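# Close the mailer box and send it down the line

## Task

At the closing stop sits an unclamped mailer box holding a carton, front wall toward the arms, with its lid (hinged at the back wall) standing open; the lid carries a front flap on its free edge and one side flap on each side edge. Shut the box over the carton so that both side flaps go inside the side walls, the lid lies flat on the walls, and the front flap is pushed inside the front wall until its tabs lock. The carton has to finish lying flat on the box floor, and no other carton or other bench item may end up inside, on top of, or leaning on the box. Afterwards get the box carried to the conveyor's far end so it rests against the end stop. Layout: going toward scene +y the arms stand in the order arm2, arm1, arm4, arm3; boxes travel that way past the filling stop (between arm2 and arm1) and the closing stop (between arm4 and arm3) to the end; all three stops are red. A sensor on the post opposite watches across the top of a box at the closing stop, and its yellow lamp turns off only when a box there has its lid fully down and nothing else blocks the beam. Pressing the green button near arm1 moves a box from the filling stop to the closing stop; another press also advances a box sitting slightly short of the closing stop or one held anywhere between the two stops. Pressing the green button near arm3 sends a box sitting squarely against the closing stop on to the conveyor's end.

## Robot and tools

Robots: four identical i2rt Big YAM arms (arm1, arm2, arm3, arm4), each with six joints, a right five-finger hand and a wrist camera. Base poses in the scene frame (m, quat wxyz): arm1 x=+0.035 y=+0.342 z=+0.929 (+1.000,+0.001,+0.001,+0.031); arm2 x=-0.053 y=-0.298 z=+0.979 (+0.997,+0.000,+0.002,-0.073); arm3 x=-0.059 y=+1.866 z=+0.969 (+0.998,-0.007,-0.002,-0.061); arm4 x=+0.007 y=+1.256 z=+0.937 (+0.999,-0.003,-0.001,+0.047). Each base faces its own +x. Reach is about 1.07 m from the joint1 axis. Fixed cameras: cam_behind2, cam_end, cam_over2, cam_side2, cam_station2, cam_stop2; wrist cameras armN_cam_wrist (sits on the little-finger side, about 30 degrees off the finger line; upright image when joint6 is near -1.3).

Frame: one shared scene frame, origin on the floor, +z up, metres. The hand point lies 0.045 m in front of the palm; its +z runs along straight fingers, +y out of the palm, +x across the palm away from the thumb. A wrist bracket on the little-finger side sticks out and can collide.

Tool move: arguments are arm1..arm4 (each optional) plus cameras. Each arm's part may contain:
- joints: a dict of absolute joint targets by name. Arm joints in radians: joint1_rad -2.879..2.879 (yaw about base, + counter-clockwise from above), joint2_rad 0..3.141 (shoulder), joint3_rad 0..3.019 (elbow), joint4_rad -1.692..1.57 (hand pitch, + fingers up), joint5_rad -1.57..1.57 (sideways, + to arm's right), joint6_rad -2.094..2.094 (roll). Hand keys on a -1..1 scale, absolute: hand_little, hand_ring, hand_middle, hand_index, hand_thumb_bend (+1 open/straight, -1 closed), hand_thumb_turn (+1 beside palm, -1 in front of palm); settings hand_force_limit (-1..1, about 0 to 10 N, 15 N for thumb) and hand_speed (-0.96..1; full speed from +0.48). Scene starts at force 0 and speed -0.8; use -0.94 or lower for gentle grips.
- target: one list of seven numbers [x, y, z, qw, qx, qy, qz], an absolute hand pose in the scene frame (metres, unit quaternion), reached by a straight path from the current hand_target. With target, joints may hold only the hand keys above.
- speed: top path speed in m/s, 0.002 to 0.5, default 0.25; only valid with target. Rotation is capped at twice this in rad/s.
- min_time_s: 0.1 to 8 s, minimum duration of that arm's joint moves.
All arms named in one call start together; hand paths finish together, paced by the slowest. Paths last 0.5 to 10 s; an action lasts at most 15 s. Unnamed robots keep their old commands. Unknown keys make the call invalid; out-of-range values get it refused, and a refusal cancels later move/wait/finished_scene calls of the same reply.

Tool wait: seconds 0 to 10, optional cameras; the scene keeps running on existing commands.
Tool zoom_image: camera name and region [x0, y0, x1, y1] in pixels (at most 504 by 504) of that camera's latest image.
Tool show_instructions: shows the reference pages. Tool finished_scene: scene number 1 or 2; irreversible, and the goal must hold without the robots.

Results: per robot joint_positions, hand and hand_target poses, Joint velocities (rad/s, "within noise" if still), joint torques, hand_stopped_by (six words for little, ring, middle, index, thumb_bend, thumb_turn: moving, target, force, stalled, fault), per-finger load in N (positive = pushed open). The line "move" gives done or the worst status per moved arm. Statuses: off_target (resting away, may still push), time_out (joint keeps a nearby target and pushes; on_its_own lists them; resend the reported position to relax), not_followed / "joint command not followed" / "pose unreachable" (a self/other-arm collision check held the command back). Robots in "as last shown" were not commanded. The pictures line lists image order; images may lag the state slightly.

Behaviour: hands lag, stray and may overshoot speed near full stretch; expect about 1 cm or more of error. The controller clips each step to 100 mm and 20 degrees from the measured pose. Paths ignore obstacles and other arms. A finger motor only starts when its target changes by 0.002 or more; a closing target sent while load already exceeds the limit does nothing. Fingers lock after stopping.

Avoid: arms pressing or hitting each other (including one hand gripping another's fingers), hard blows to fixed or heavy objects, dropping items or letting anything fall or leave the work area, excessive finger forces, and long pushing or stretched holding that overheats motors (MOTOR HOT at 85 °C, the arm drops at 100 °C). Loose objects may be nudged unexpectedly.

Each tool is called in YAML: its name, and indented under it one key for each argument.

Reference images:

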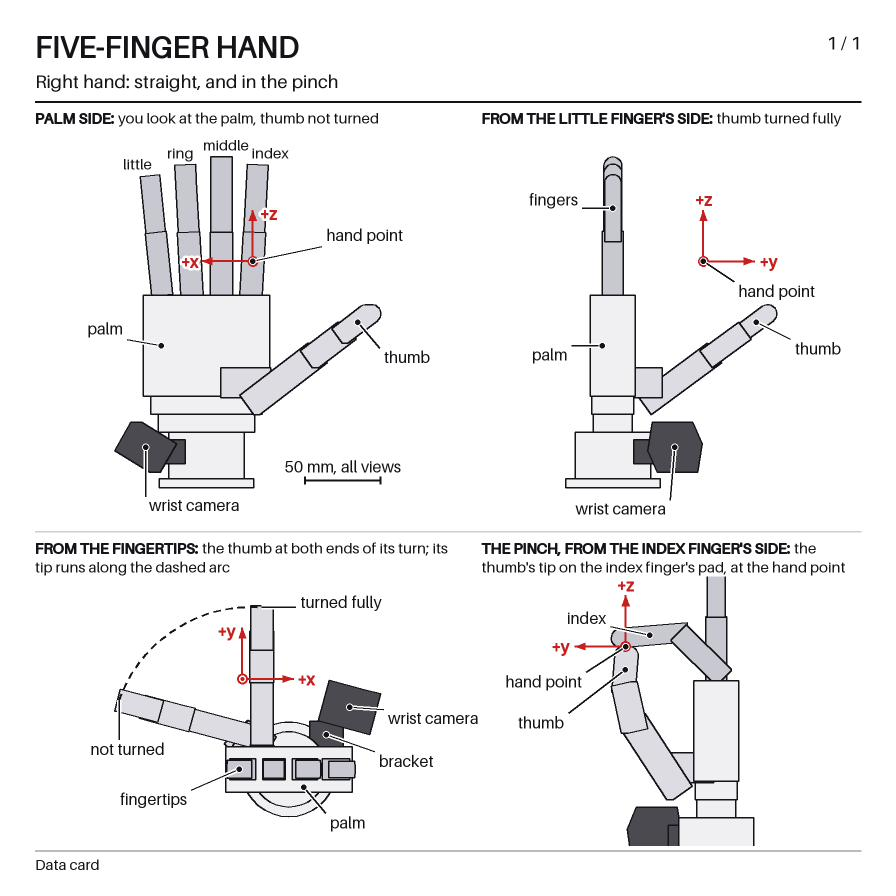

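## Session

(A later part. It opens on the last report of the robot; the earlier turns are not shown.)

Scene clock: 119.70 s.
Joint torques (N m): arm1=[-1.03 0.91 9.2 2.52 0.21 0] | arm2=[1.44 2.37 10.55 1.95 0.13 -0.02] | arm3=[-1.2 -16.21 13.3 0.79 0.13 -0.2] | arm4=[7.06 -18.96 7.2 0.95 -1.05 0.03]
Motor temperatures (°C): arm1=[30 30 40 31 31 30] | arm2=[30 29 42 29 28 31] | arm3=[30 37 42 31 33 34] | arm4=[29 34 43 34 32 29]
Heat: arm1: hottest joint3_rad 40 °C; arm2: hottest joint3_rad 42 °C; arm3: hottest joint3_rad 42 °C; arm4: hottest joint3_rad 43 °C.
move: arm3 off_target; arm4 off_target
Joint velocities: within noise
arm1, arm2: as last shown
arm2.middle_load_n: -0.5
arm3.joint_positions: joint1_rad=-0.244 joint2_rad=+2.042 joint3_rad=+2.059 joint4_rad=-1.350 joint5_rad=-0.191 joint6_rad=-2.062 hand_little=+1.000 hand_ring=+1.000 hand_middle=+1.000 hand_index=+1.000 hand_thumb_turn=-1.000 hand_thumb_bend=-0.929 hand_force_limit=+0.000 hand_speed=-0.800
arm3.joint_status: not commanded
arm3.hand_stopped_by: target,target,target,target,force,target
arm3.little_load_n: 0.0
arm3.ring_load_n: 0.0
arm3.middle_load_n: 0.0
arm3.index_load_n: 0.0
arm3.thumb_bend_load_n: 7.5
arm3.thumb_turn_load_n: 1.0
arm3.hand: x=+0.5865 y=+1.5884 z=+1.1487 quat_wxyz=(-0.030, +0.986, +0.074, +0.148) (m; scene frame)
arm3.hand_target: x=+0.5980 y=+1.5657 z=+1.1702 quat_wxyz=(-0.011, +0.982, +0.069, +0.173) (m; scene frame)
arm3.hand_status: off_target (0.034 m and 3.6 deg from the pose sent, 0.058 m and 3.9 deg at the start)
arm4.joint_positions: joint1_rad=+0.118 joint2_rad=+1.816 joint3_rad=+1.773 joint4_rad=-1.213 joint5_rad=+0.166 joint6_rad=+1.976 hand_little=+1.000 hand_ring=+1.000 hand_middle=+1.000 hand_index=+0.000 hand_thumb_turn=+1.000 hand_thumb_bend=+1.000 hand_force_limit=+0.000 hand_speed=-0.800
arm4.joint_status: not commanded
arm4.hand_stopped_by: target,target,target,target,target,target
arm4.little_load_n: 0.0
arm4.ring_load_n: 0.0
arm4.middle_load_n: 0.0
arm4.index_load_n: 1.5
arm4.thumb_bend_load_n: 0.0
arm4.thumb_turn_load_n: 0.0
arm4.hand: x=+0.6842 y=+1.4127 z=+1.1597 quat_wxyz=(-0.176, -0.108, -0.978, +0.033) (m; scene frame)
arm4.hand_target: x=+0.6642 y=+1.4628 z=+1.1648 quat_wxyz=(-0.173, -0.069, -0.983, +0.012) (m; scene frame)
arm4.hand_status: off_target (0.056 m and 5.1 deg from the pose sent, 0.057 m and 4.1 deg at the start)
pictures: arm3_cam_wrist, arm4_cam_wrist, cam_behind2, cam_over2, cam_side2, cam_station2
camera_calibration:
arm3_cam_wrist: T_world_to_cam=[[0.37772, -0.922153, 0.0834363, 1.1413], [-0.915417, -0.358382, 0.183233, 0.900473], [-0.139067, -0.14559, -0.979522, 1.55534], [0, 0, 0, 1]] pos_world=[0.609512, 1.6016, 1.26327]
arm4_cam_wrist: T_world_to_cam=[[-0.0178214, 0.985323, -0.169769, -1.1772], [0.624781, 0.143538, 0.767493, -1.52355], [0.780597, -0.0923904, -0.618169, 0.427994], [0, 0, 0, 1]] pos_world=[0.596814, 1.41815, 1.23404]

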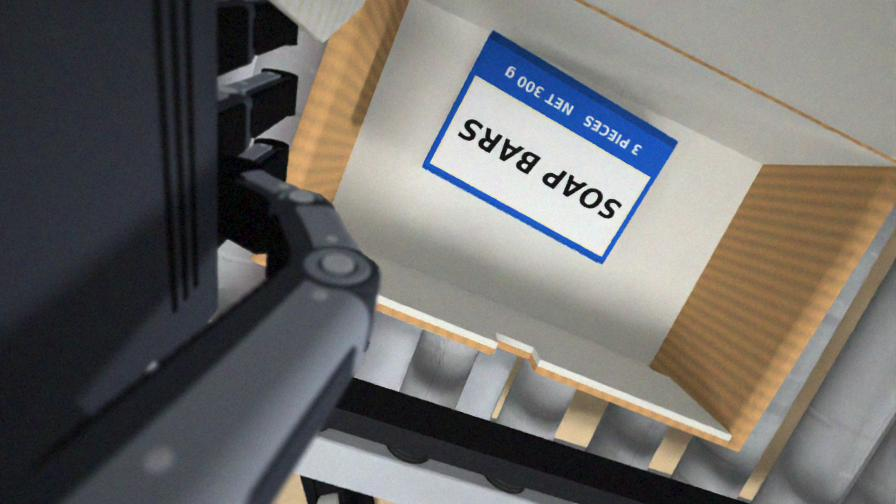

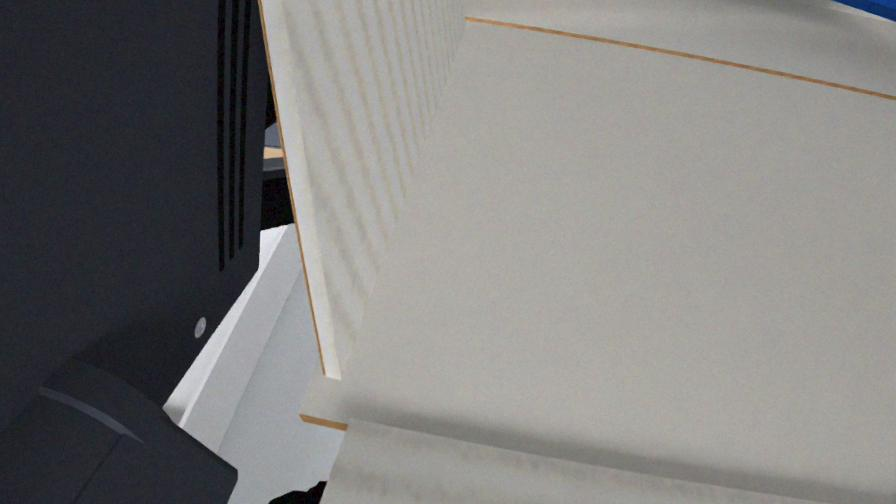

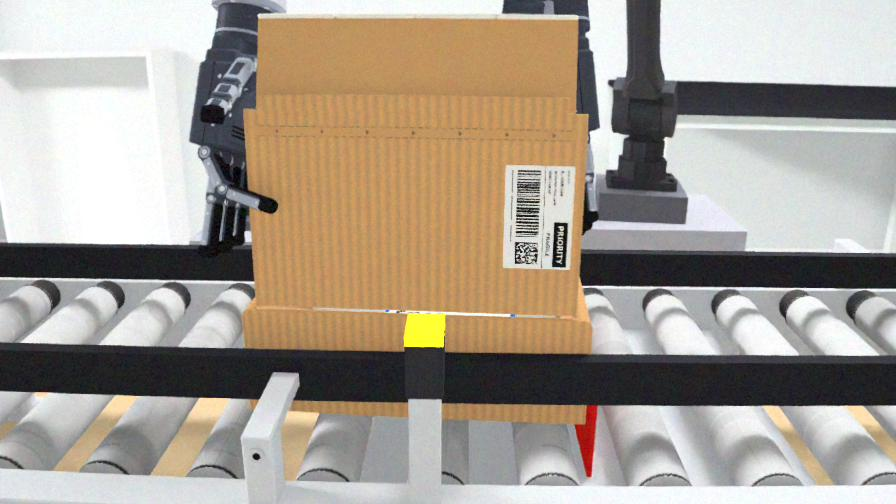

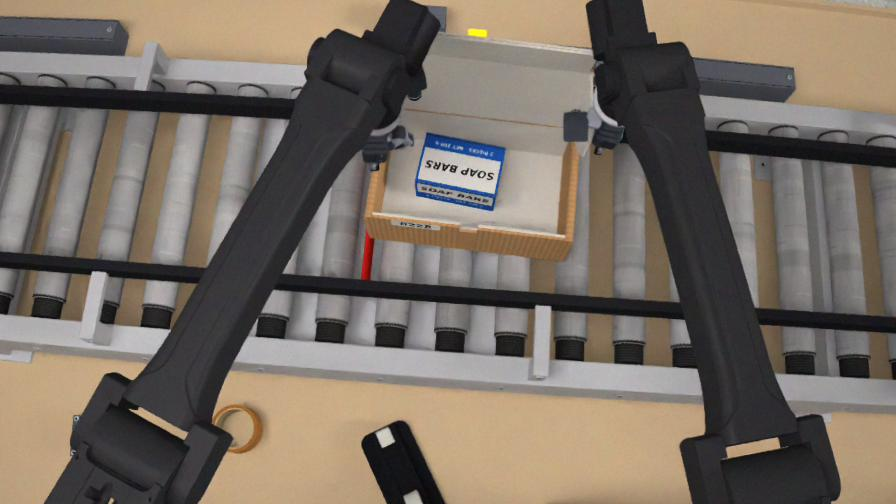

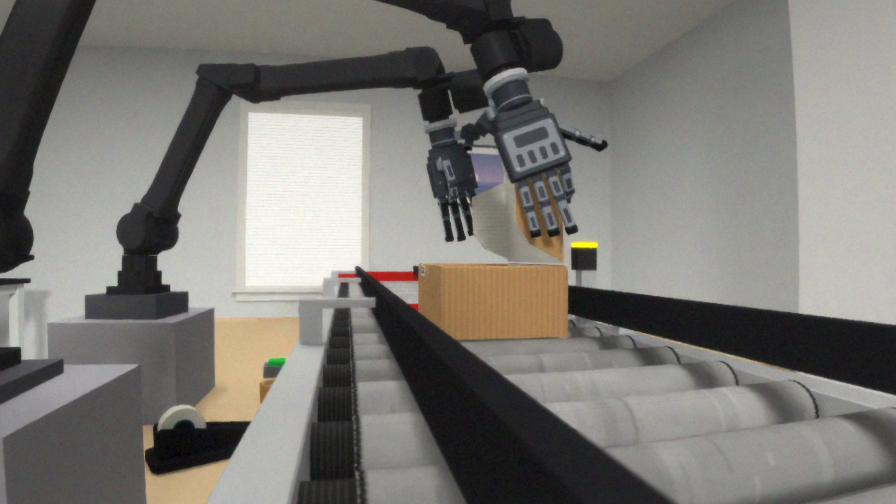

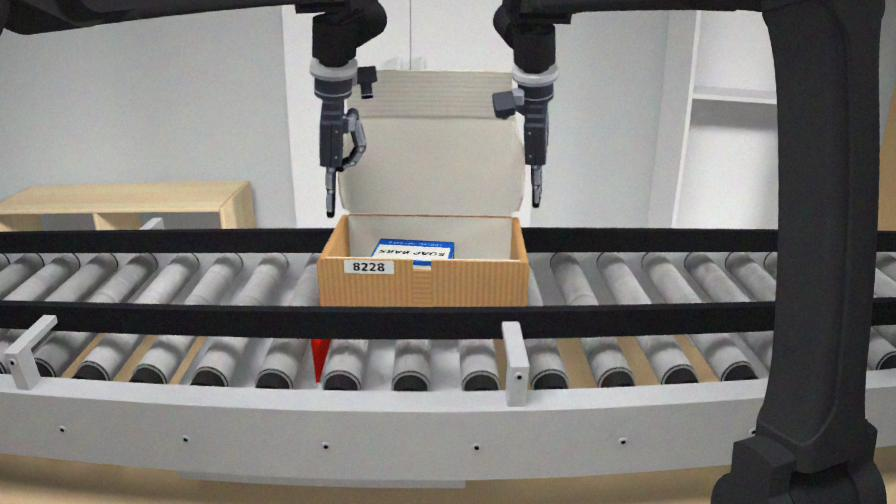

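move:
  arm3: {"target": [0.572, 1.592, 1.148, -0.0181, 0.9636, 0.0674, 0.2582], "speed": 0.06}
  arm4: {"target": [0.625, 1.45, 1.165, 0.3000, 0.0666, 0.9514, -0.0210], "speed": 0.06}
  cameras: ["cam_over2", "cam_behind2", "cam_station2", "cam_side2", "arm3_cam_wrist", "arm4_cam_wrist"]

Scene clock: 124.00 s.
Joint torques (N m): arm1=[-1.03 0.91 9.2 2.54 0.21 0] | arm2=[1.26 2.26 10.56 1.94 0.12 -0.01] | arm3=[-1.44 -17.67 8.14 1.51 0.03 0.1] | arm4=[5.48 -14.68 7.71 1.81 -0.8 -0.06]
Motor temperatures (°C): arm1=[30 30 40 31 31 30] | arm2=[30 29 42 29 28 31] | arm3=[30 37 42 31 33 34] | arm4=[29 34 43 34 32 29]
Heat: arm1: hottest joint3_rad 40 °C; arm2: hottest joint3_rad 42 °C; arm3: hottest joint3_rad 42 °C; arm4: hottest joint3_rad 43 °C.
move: arm3 off_target; arm4 off_target
Joint velocities: within noise
arm1, arm2: as last shown
arm2.middle_load_n: 0.0
arm3.joint_positions: joint1_rad=-0.244 joint2_rad=+1.871 joint3_rad=+1.697 joint4_rad=-0.999 joint5_rad=-0.273 joint6_rad=-2.056 hand_little=+1.000 hand_ring=+1.000 hand_middle=+1.000 hand_index=+1.000 hand_thumb_turn=-1.000 hand_thumb_bend=-0.929 hand_force_limit=+0.000 hand_speed=-0.800
arm3.joint_status: not commanded
arm3.hand_stopped_by: target,target,target,target,force,target
arm3.little_load_n: 0.0
arm3.ring_load_n: 0.0
arm3.middle_load_n: 0.0
arm3.index_load_n: 0.0
arm3.thumb_bend_load_n: 7.5
arm3.thumb_turn_load_n: 1.0
arm3.hand: x=+0.5749 y=+1.6104 z=+1.1228 quat_wxyz=(-0.034, +0.968, +0.086, +0.234) (m; scene frame)
arm3.hand_target: x=+0.5716 y=+1.5924 z=+1.1480 quat_wxyz=(-0.018, +0.964, +0.068, +0.258) (m; scene frame)
arm3.hand_status: off_target (0.031 m and 3.9 deg from the pose sent, 0.015 m and 13.0 deg at the start)
arm4.joint_positions: joint1_rad=+0.161 joint2_rad=+1.573 joint3_rad=+1.360 joint4_rad=-0.815 joint5_rad=+0.272 joint6_rad=+1.969 hand_little=+1.000 hand_ring=+1.000 hand_middle=+1.000 hand_index=+0.000 hand_thumb_turn=+1.000 hand_thumb_bend=+1.000 hand_force_limit=+0.000 hand_speed=-0.800
arm4.joint_status: not commanded
arm4.hand_stopped_by: target,target,target,target,target,target
arm4.little_load_n: 0.0
arm4.ring_load_n: 0.0
arm4.middle_load_n: 0.0
arm4.index_load_n: 1.5
arm4.thumb_bend_load_n: 0.0
arm4.thumb_turn_load_n: 0.0
arm4.hand: x=+0.6374 y=+1.4099 z=+1.1592 quat_wxyz=(-0.295, -0.104, -0.949, +0.041) (m; scene frame)
arm4.hand_target: x=+0.6243 y=+1.4487 z=+1.1649 quat_wxyz=(-0.300, -0.067, -0.951, +0.021) (m; scene frame)
arm4.hand_status: off_target (0.042 m and 4.9 deg from the pose sent, 0.070 m and 15.4 deg at the start)
pictures: arm3_cam_wrist, arm4_cam_wrist, cam_behind2, cam_over2, cam_side2, cam_station2
camera_calibration:
arm3_cam_wrist: T_world_to_cam=[[0.379217, -0.91556, 0.133955, 1.09995], [-0.924543, -0.380796, 0.0146327, 1.13314], [0.0376125, -0.129396, -0.990879, 1.41666], [0, 0, 0, 1]] pos_world=[0.577235, 1.62187, 1.23981]
arm4_cam_wrist: T_world_to_cam=[[0.0228271, 0.976685, -0.213461, -1.13838], [0.421485, 0.184211, 0.887928, -1.56089], [0.906548, -0.110239, -0.407453, 0.16461], [0, 0, 0, 1]] pos_world=[0.534649, 1.41751, 1.21003]

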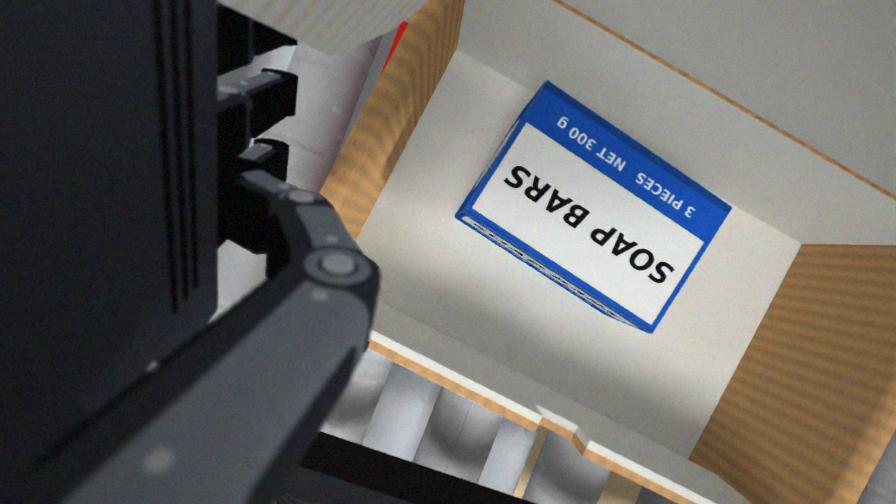

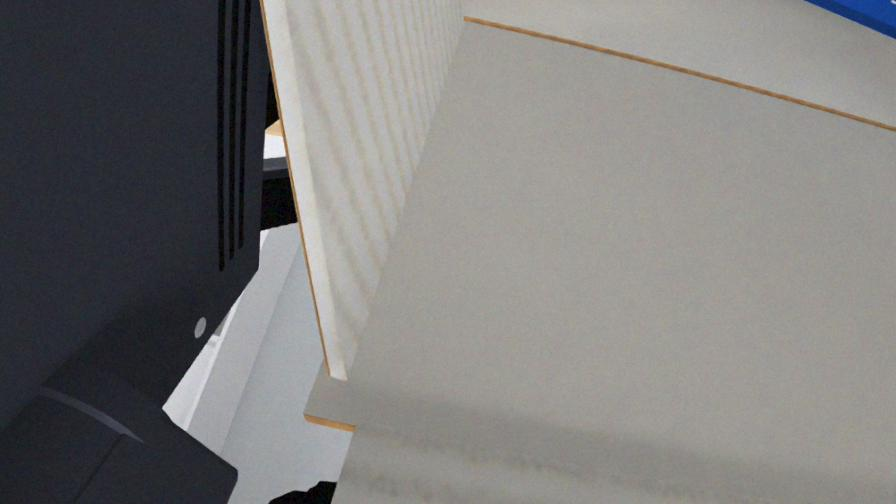

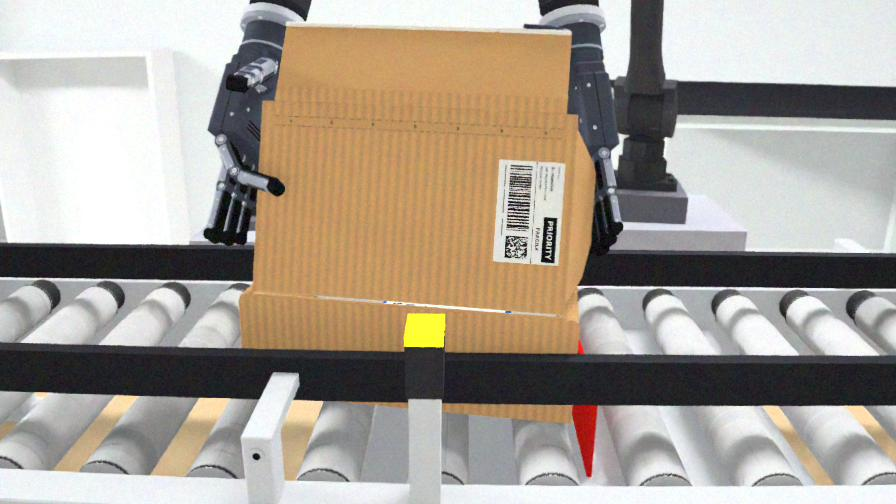

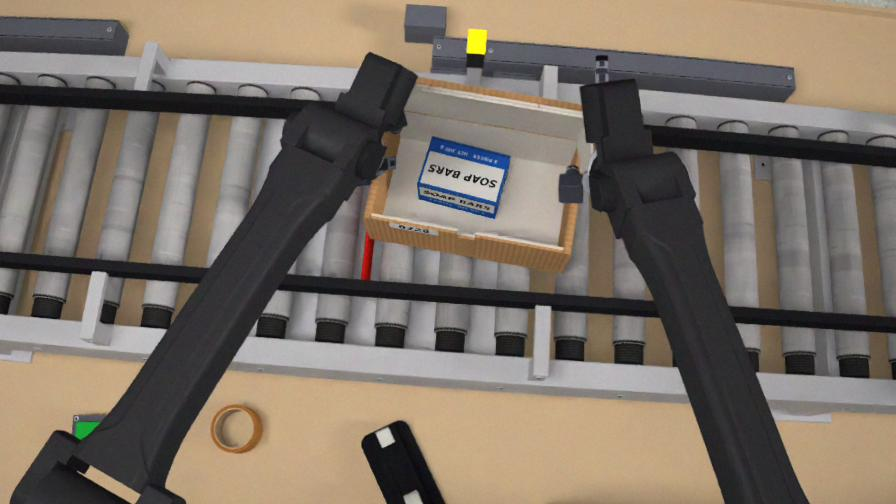

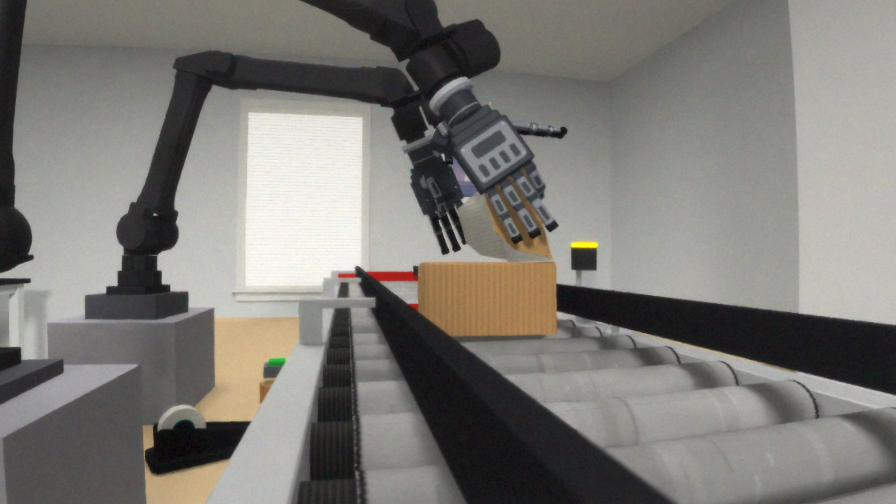

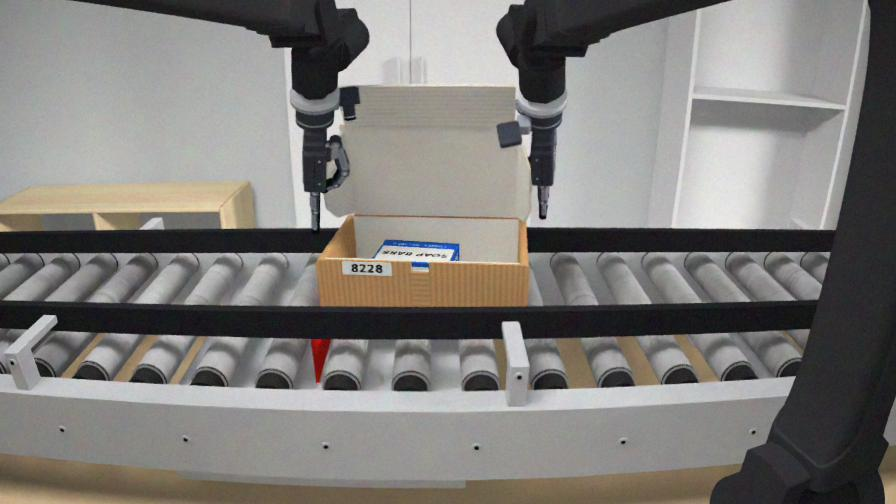

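move:
  arm3: {"target": [0.538, 1.592, 1.115, -0.0295, 0.9041, 0.0633, 0.4216], "speed": 0.06}
  arm4: {"target": [0.56, 1.447, 1.148, 0.4373, 0.0627, 0.8966, -0.0306], "speed": 0.06}
  cameras: ["cam_over2", "cam_behind2", "cam_station2", "cam_side2", "arm3_cam_wrist", "arm4_cam_wrist"]

Scene clock: 128.57 s.
Joint torques (N m): arm1=[-1.03 0.91 9.2 2.54 0.21 0] | arm2=[1.2 2.14 10.52 1.88 0.13 -0.03] | arm3=[-1.14 -14.39 7.5 1.96 -0.1 0.09] | arm4=[5.48 -11.22 7.75 2.47 -0.64 0.03]
Motor temperatures (°C): arm1=[30 30 41 31 31 30] | arm2=[30 29 42 29 28 31] | arm3=[30 37 42 31 33 34] | arm4=[29 34 42 34 33 29]
Heat: arm1: hottest joint3_rad 41 °C; arm2: hottest joint3_rad 42 °C; arm3: hottest joint3_rad 42 °C; arm4: hottest joint3_rad 42 °C.
move: arm3 off_target; arm4 off_target
Joint velocities: within noise
arm1.joint_positions: joint1_rad=-0.032 joint2_rad=+0.646 joint3_rad=+1.328 joint4_rad=-1.360 joint5_rad=+0.140 joint6_rad=-1.155 hand_little=+1.000 hand_ring=+1.000 hand_middle=+1.000 hand_index=+1.000 hand_thumb_turn=+1.000 hand_thumb_bend=+1.000 hand_force_limit=+0.000 hand_speed=-0.800
arm1.joint_status: not commanded
arm1.hand_stopped_by: target,target,target,target,target,target
arm1.little_load_n: 0.0
arm1.ring_load_n: 0.0
arm1.middle_load_n: 0.0
arm1.index_load_n: 0.0
arm1.thumb_bend_load_n: 0.0
arm1.thumb_turn_load_n: 0.0
arm1.hand: x=+0.2644 y=+0.2774 z=+1.3774 quat_wxyz=(-0.035, +0.878, -0.203, +0.433) (m; scene frame)
arm1.hand_target: x=+0.2640 y=+0.2774 z=+1.3855 quat_wxyz=(-0.037, +0.873, -0.203, +0.441) (m; scene frame)
arm1.hand_status: not commanded
arm2.joint_positions: joint1_rad=+0.199 joint2_rad=+0.614 joint3_rad=+1.377 joint4_rad=-1.233 joint5_rad=+0.174 joint6_rad=-1.171 hand_little=+1.000 hand_ring=+1.000 hand_middle=+1.000 hand_index=+1.000 hand_thumb_turn=+1.000 hand_thumb_bend=+1.000 hand_force_limit=+0.000 hand_speed=-0.800
arm2.joint_status: not commanded
arm2.hand_stopped_by: target,target,target,target,target,target
arm2.little_load_n: 0.0
arm2.ring_load_n: 0.0
arm2.middle_load_n: 0.0
arm2.index_load_n: 0.0
arm2.thumb_bend_load_n: 0.0
arm2.thumb_turn_load_n: 0.0
arm2.hand: x=+0.1875 y=-0.3623 z=+1.4826 quat_wxyz=(-0.044, +0.830, -0.192, +0.522) (m; scene frame)
arm2.hand_target: x=+0.1859 y=-0.3624 z=+1.4940 quat_wxyz=(-0.047, +0.823, -0.191, +0.533) (m; scene frame)
arm2.hand_status: not commanded
arm3.joint_positions: joint1_rad=-0.327 joint2_rad=+1.674 joint3_rad=+1.222 joint4_rad=-0.393 joint5_rad=-0.468 joint6_rad=-2.006 hand_little=+1.000 hand_ring=+1.000 hand_middle=+1.000 hand_index=+1.000 hand_thumb_turn=-1.000 hand_thumb_bend=-0.929 hand_force_limit=+0.000 hand_speed=-0.800
arm3.joint_status: not commanded
arm3.hand_stopped_by: target,target,target,target,force,target
arm3.little_load_n: 0.0
arm3.ring_load_n: 0.0
arm3.middle_load_n: 0.0
arm3.index_load_n: 0.0
arm3.thumb_bend_load_n: 7.5
arm3.thumb_turn_load_n: 0.5
arm3.hand: x=+0.5425 y=+1.6075 z=+1.0980 quat_wxyz=(-0.042, +0.910, +0.079, +0.406) (m; scene frame)
arm3.hand_target: x=+0.5379 y=+1.5921 z=+1.1149 quat_wxyz=(-0.029, +0.904, +0.064, +0.421) (m; scene frame)
arm3.hand_status: off_target (0.023 m and 3.0 deg from the pose sent, 0.042 m and 22.9 deg at the start)
arm4.joint_positions: joint1_rad=+0.248 joint2_rad=+1.353 joint3_rad=+0.919 joint4_rad=-0.330 joint5_rad=+0.429 joint6_rad=+1.933 hand_little=+1.000 hand_ring=+1.000 hand_middle=+1.000 hand_index=+0.000 hand_thumb_turn=+1.000 hand_thumb_bend=+1.000 hand_force_limit=+0.000 hand_speed=-0.800
arm4.joint_status: not commanded
arm4.hand_stopped_by: target,target,target,target,target,target
arm4.little_load_n: 0.0
arm4.ring_load_n: 0.0
arm4.middle_load_n: 0.0
arm4.index_load_n: 1.0
arm4.thumb_bend_load_n: 0.0
arm4.thumb_turn_load_n: 0.0
arm4.hand: x=+0.5687 y=+1.4143 z=+1.1417 quat_wxyz=(-0.429, -0.092, -0.897, +0.054) (m; scene frame)
arm4.hand_target: x=+0.5595 y=+1.4460 z=+1.1480 quat_wxyz=(-0.437, -0.063, -0.897, +0.031) (m; scene frame)
arm4.hand_status: off_target (0.034 m and 4.4 deg from the pose sent, 0.087 m and 18.0 deg at the start)
pictures: arm3_cam_wrist, arm4_cam_wrist, cam_behind2, cam_over2, cam_side2, cam_station2
camera_calibration:
arm3_cam_wrist: T_world_to_cam=[[0.305901, -0.928789, 0.209225, 1.09129], [-0.871196, -0.361708, -0.331941, 1.42332], [0.383981, -0.0807349, -0.919804, 1.04868], [0, 0, 0, 1]] pos_world=[0.503489, 1.61307, 1.20871]
arm4_cam_wrist: T_world_to_cam=[[0.0747118, 0.962302, -0.261519, -1.09916], [0.155612, 0.247789, 0.956235, -1.53392], [0.984989, -0.112138, -0.131233, -0.136967], [0, 0, 0, 1]] pos_world=[0.455729, 1.42246, 1.16136]

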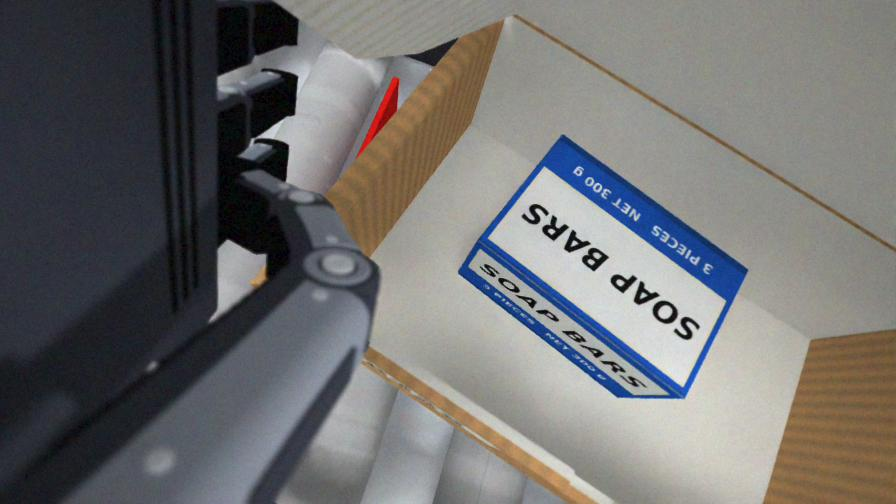

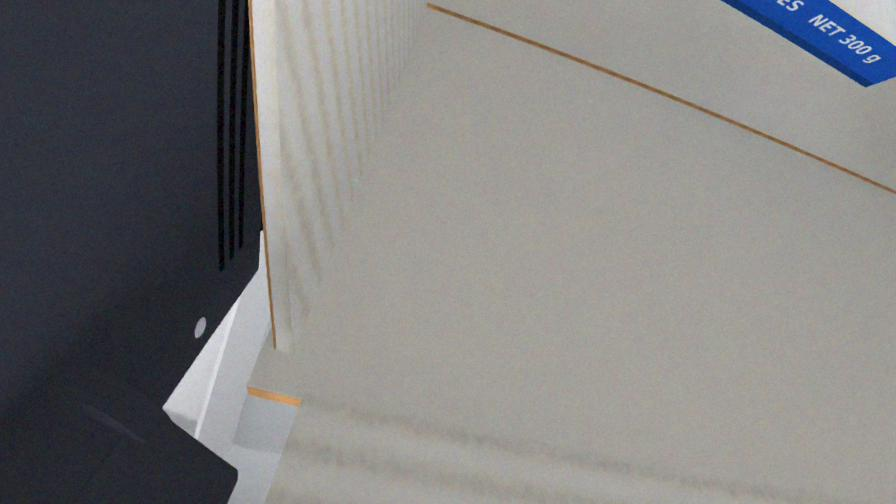

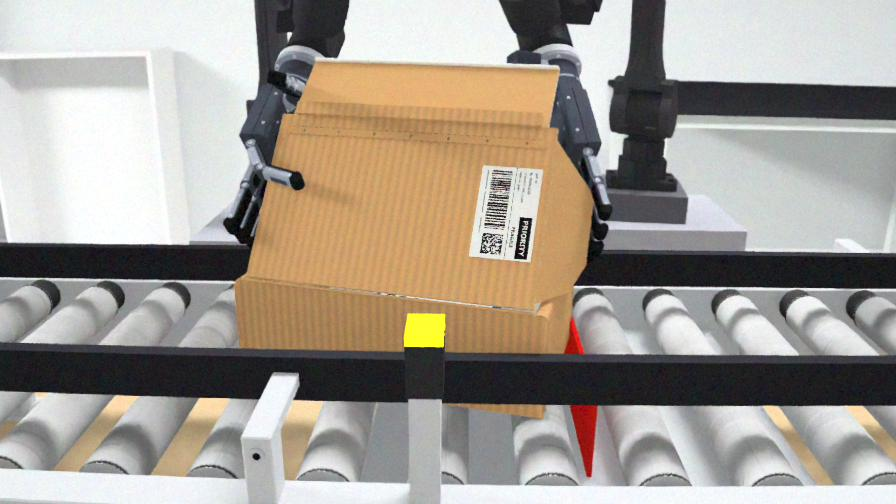

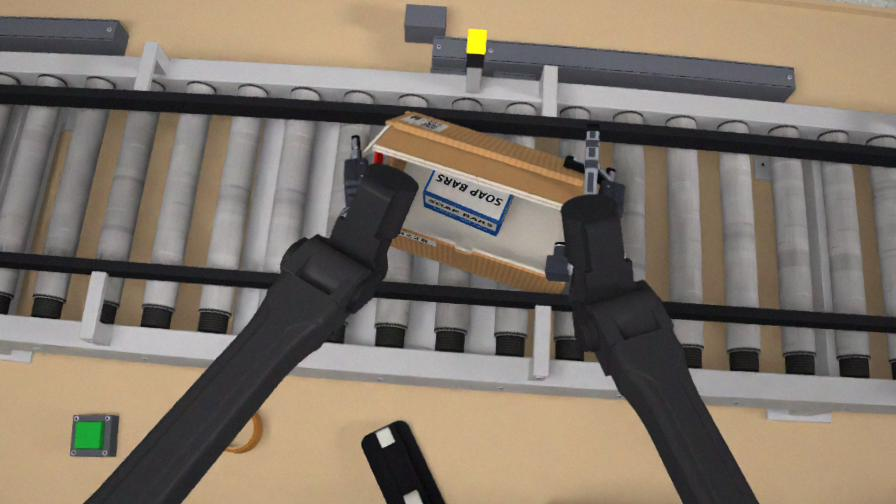

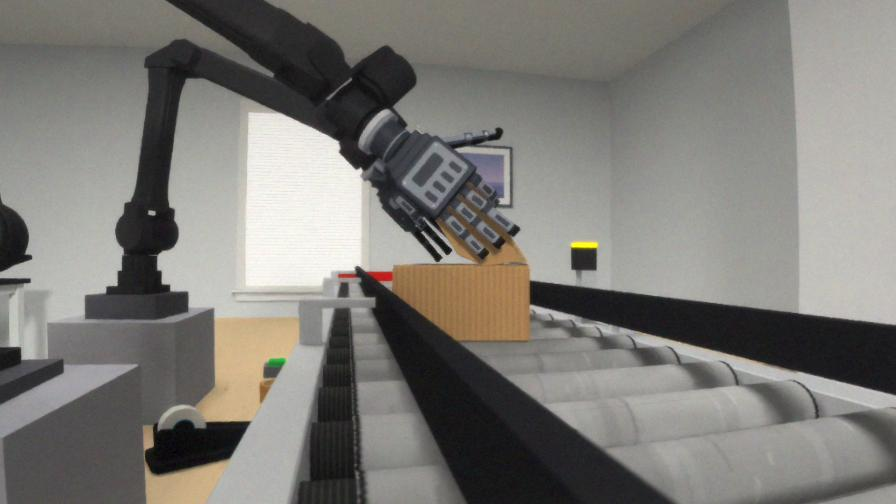

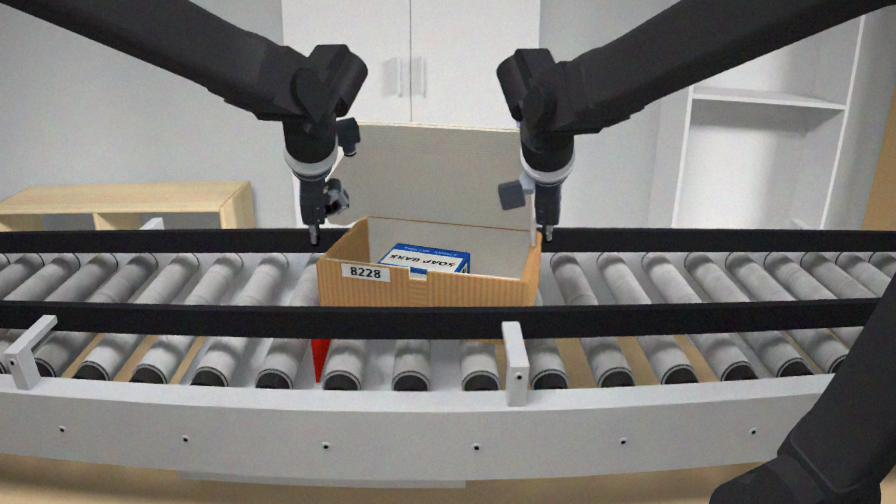

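move:
  arm3: {"target": [0.546, 1.59, 1.105, 0.0369, 0.9029, -0.0790, 0.4210], "speed": 0.06}
  arm4: {"target": [0.51, 1.46, 1.143, 0.4699, 0.1526, 0.8654, -0.0828], "speed": 0.06}
  cameras: ["cam_over2", "cam_behind2", "cam_station2", "cam_side2", "arm3_cam_wrist", "arm4_cam_wrist"]

Scene clock: 133.90 s.
Joint torques (N m): arm1=[-1.03 0.91 9.2 2.54 0.21 0] | arm2=[1.2 2.37 10.56 1.94 0.13 -0.01] | arm3=[-2.49 -11.4 8.85 3.08 1.6 0.19] | arm4=[8.76 -10.87 5.14 0.83 -0.7 0.13]
Motor temperatures (°C): arm1=[30 30 41 31 31 30] | arm2=[30 29 43 29 28 31] | arm3=[30 37 41 32 33 34] | arm4=[29 34 42 34 33 29]
Heat: arm1: hottest joint3_rad 41 °C; arm2: hottest joint3_rad 43 °C; arm3: hottest joint3_rad 41 °C; arm4: hottest joint3_rad 42 °C.
move: arm3 off_target; arm4 off_target
Joint velocities: within noise
arm1, arm2: as last shown
arm3.joint_positions: joint1_rad=-0.224 joint2_rad=+1.658 joint3_rad=+1.196 joint4_rad=-0.302 joint5_rad=-0.213 joint6_rad=-1.727 hand_little=+1.000 hand_ring=+1.000 hand_middle=+1.000 hand_index=+1.000 hand_thumb_turn=-1.000 hand_thumb_bend=-0.929 hand_force_limit=+0.000 hand_speed=-0.800
arm3.joint_status: not commanded
arm3.hand_stopped_by: target,target,target,target,force,target
arm3.little_load_n: -0.5
arm3.ring_load_n: 0.5
arm3.middle_load_n: 0.0
arm3.index_load_n: 0.0
arm3.thumb_bend_load_n: 7.5
arm3.thumb_turn_load_n: 0.5
arm3.hand: x=+0.5453 y=+1.6256 z=+1.0985 quat_wxyz=(+0.009, +0.914, -0.042, +0.404) (m; scene frame)
arm3.hand_target: x=+0.5442 y=+1.5911 z=+1.1055 quat_wxyz=(+0.036, +0.903, -0.079, +0.421) (m; scene frame)
arm3.hand_status: off_target (0.036 m and 5.8 deg from the pose sent, 0.019 m and 20.3 deg at the start)
arm4.joint_positions: joint1_rad=+0.379 joint2_rad=+1.304 joint3_rad=+0.835 joint4_rad=-0.251 joint5_rad=+0.734 joint6_rad=+2.094 hand_little=+1.000 hand_ring=+1.000 hand_middle=+1.000 hand_index=+0.001 hand_thumb_turn=+1.000 hand_thumb_bend=+1.000 hand_force_limit=+0.000 hand_speed=-0.800
arm4.joint_status: not commanded
arm4.hand_stopped_by: target,target,target,target,target,target
arm4.little_load_n: 0.0
arm4.ring_load_n: 0.0
arm4.middle_load_n: 0.0
arm4.index_load_n: 6.0
arm4.thumb_bend_load_n: 0.0
arm4.thumb_turn_load_n: 0.0
arm4.hand: x=+0.5416 y=+1.4146 z=+1.1603 quat_wxyz=(-0.496, -0.168, -0.845, +0.106) (m; scene frame)
arm4.hand_target: x=+0.5119 y=+1.4561 z=+1.1428 quat_wxyz=(-0.483, -0.121, -0.864, +0.083) (m; scene frame)
arm4.hand_status: off_target (0.058 m and 4.9 deg from the pose sent, 0.074 m and 9.7 deg at the start; a joint's target at an end of its range on 46 of 99 steps)
pictures: arm3_cam_wrist, arm4_cam_wrist, cam_behind2, cam_over2, cam_side2, cam_station2
camera_calibration:
arm3_cam_wrist: T_world_to_cam=[[0.055703, -0.977689, 0.202537, 1.33043], [-0.937856, -0.120825, -0.32531, 1.06992], [0.342524, -0.17183, -0.923662, 1.2245], [0, 0, 0, 1]] pos_world=[0.509899, 1.64043, 1.20962]
arm4_cam_wrist: T_world_to_cam=[[0.292226, 0.91614, -0.274394, -1.1301], [0.0472165, 0.272747, 0.960926, -1.52965], [0.955183, -0.293764, 0.036447, -0.0293957], [0, 0, 0, 1]] pos_world=[0.430547, 1.4439, 1.16086]

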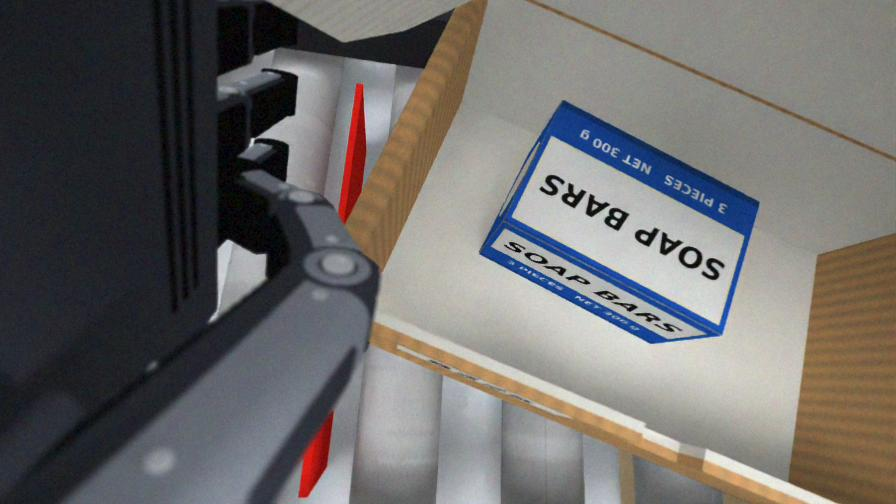

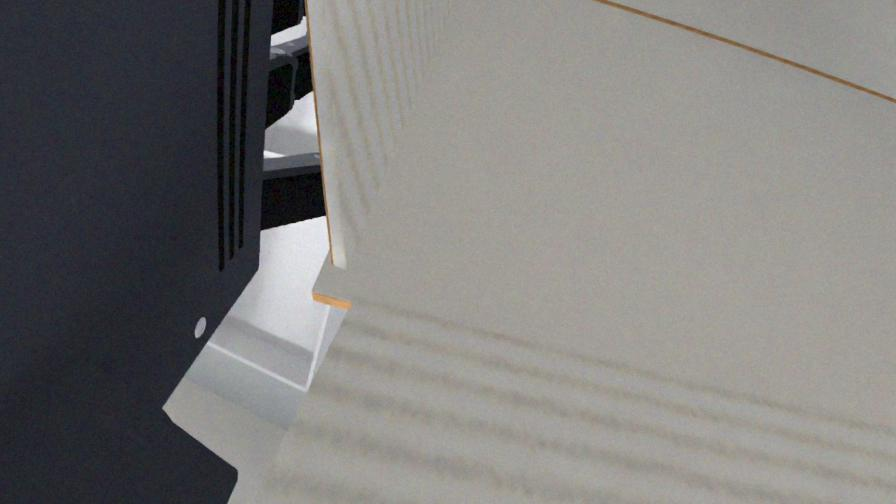

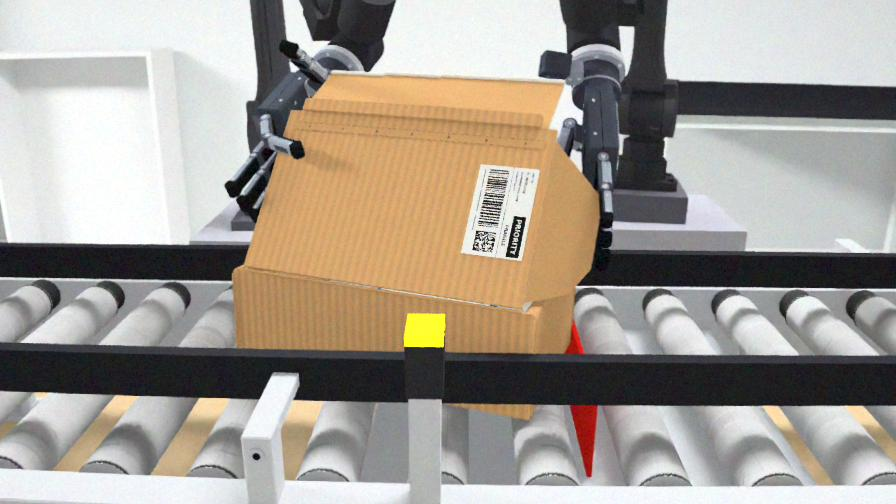

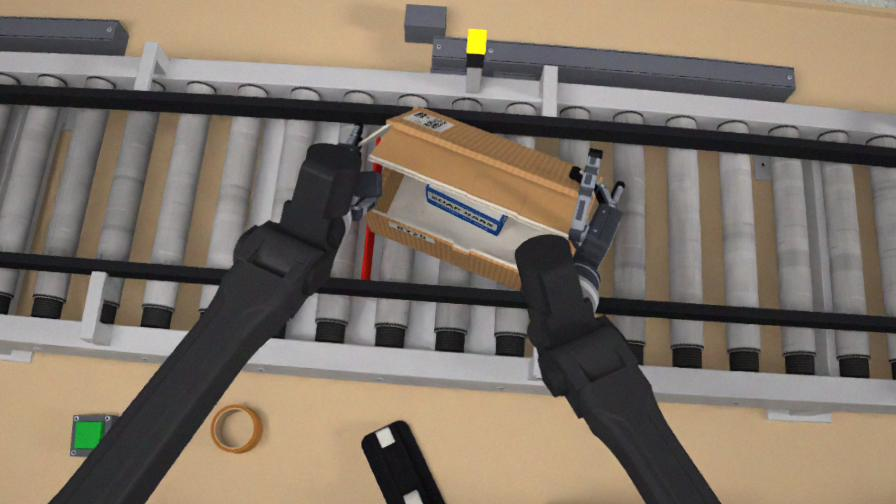

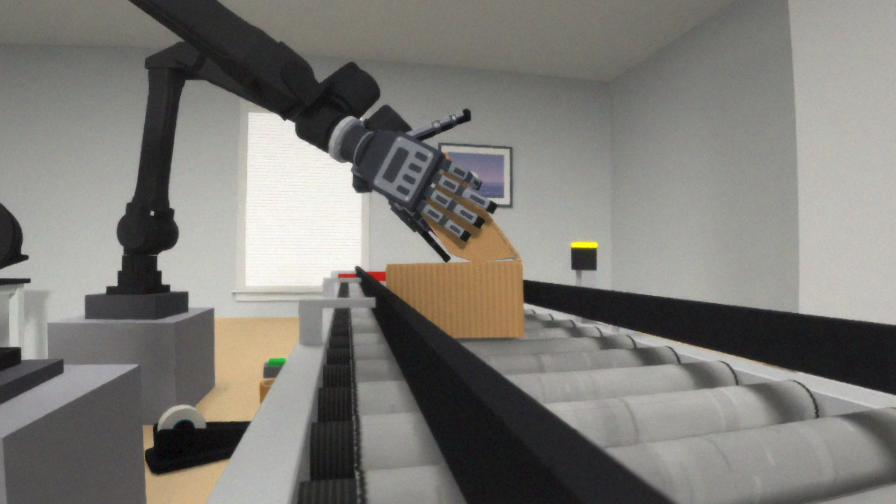

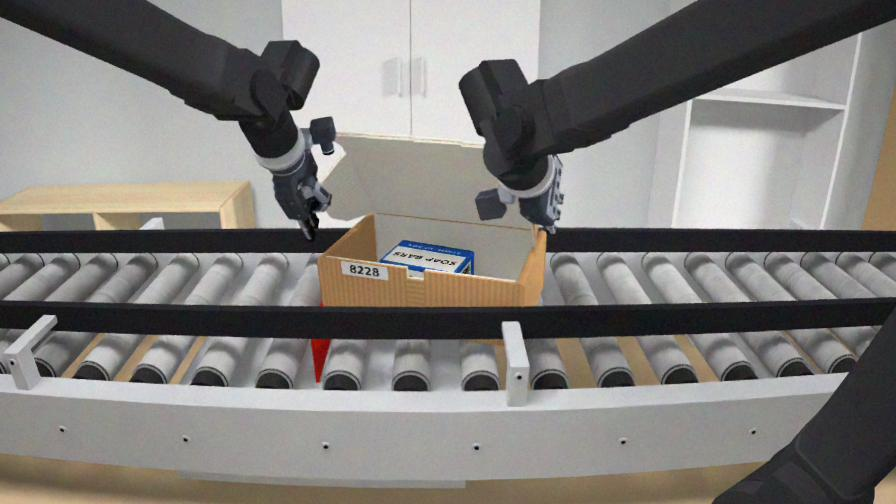

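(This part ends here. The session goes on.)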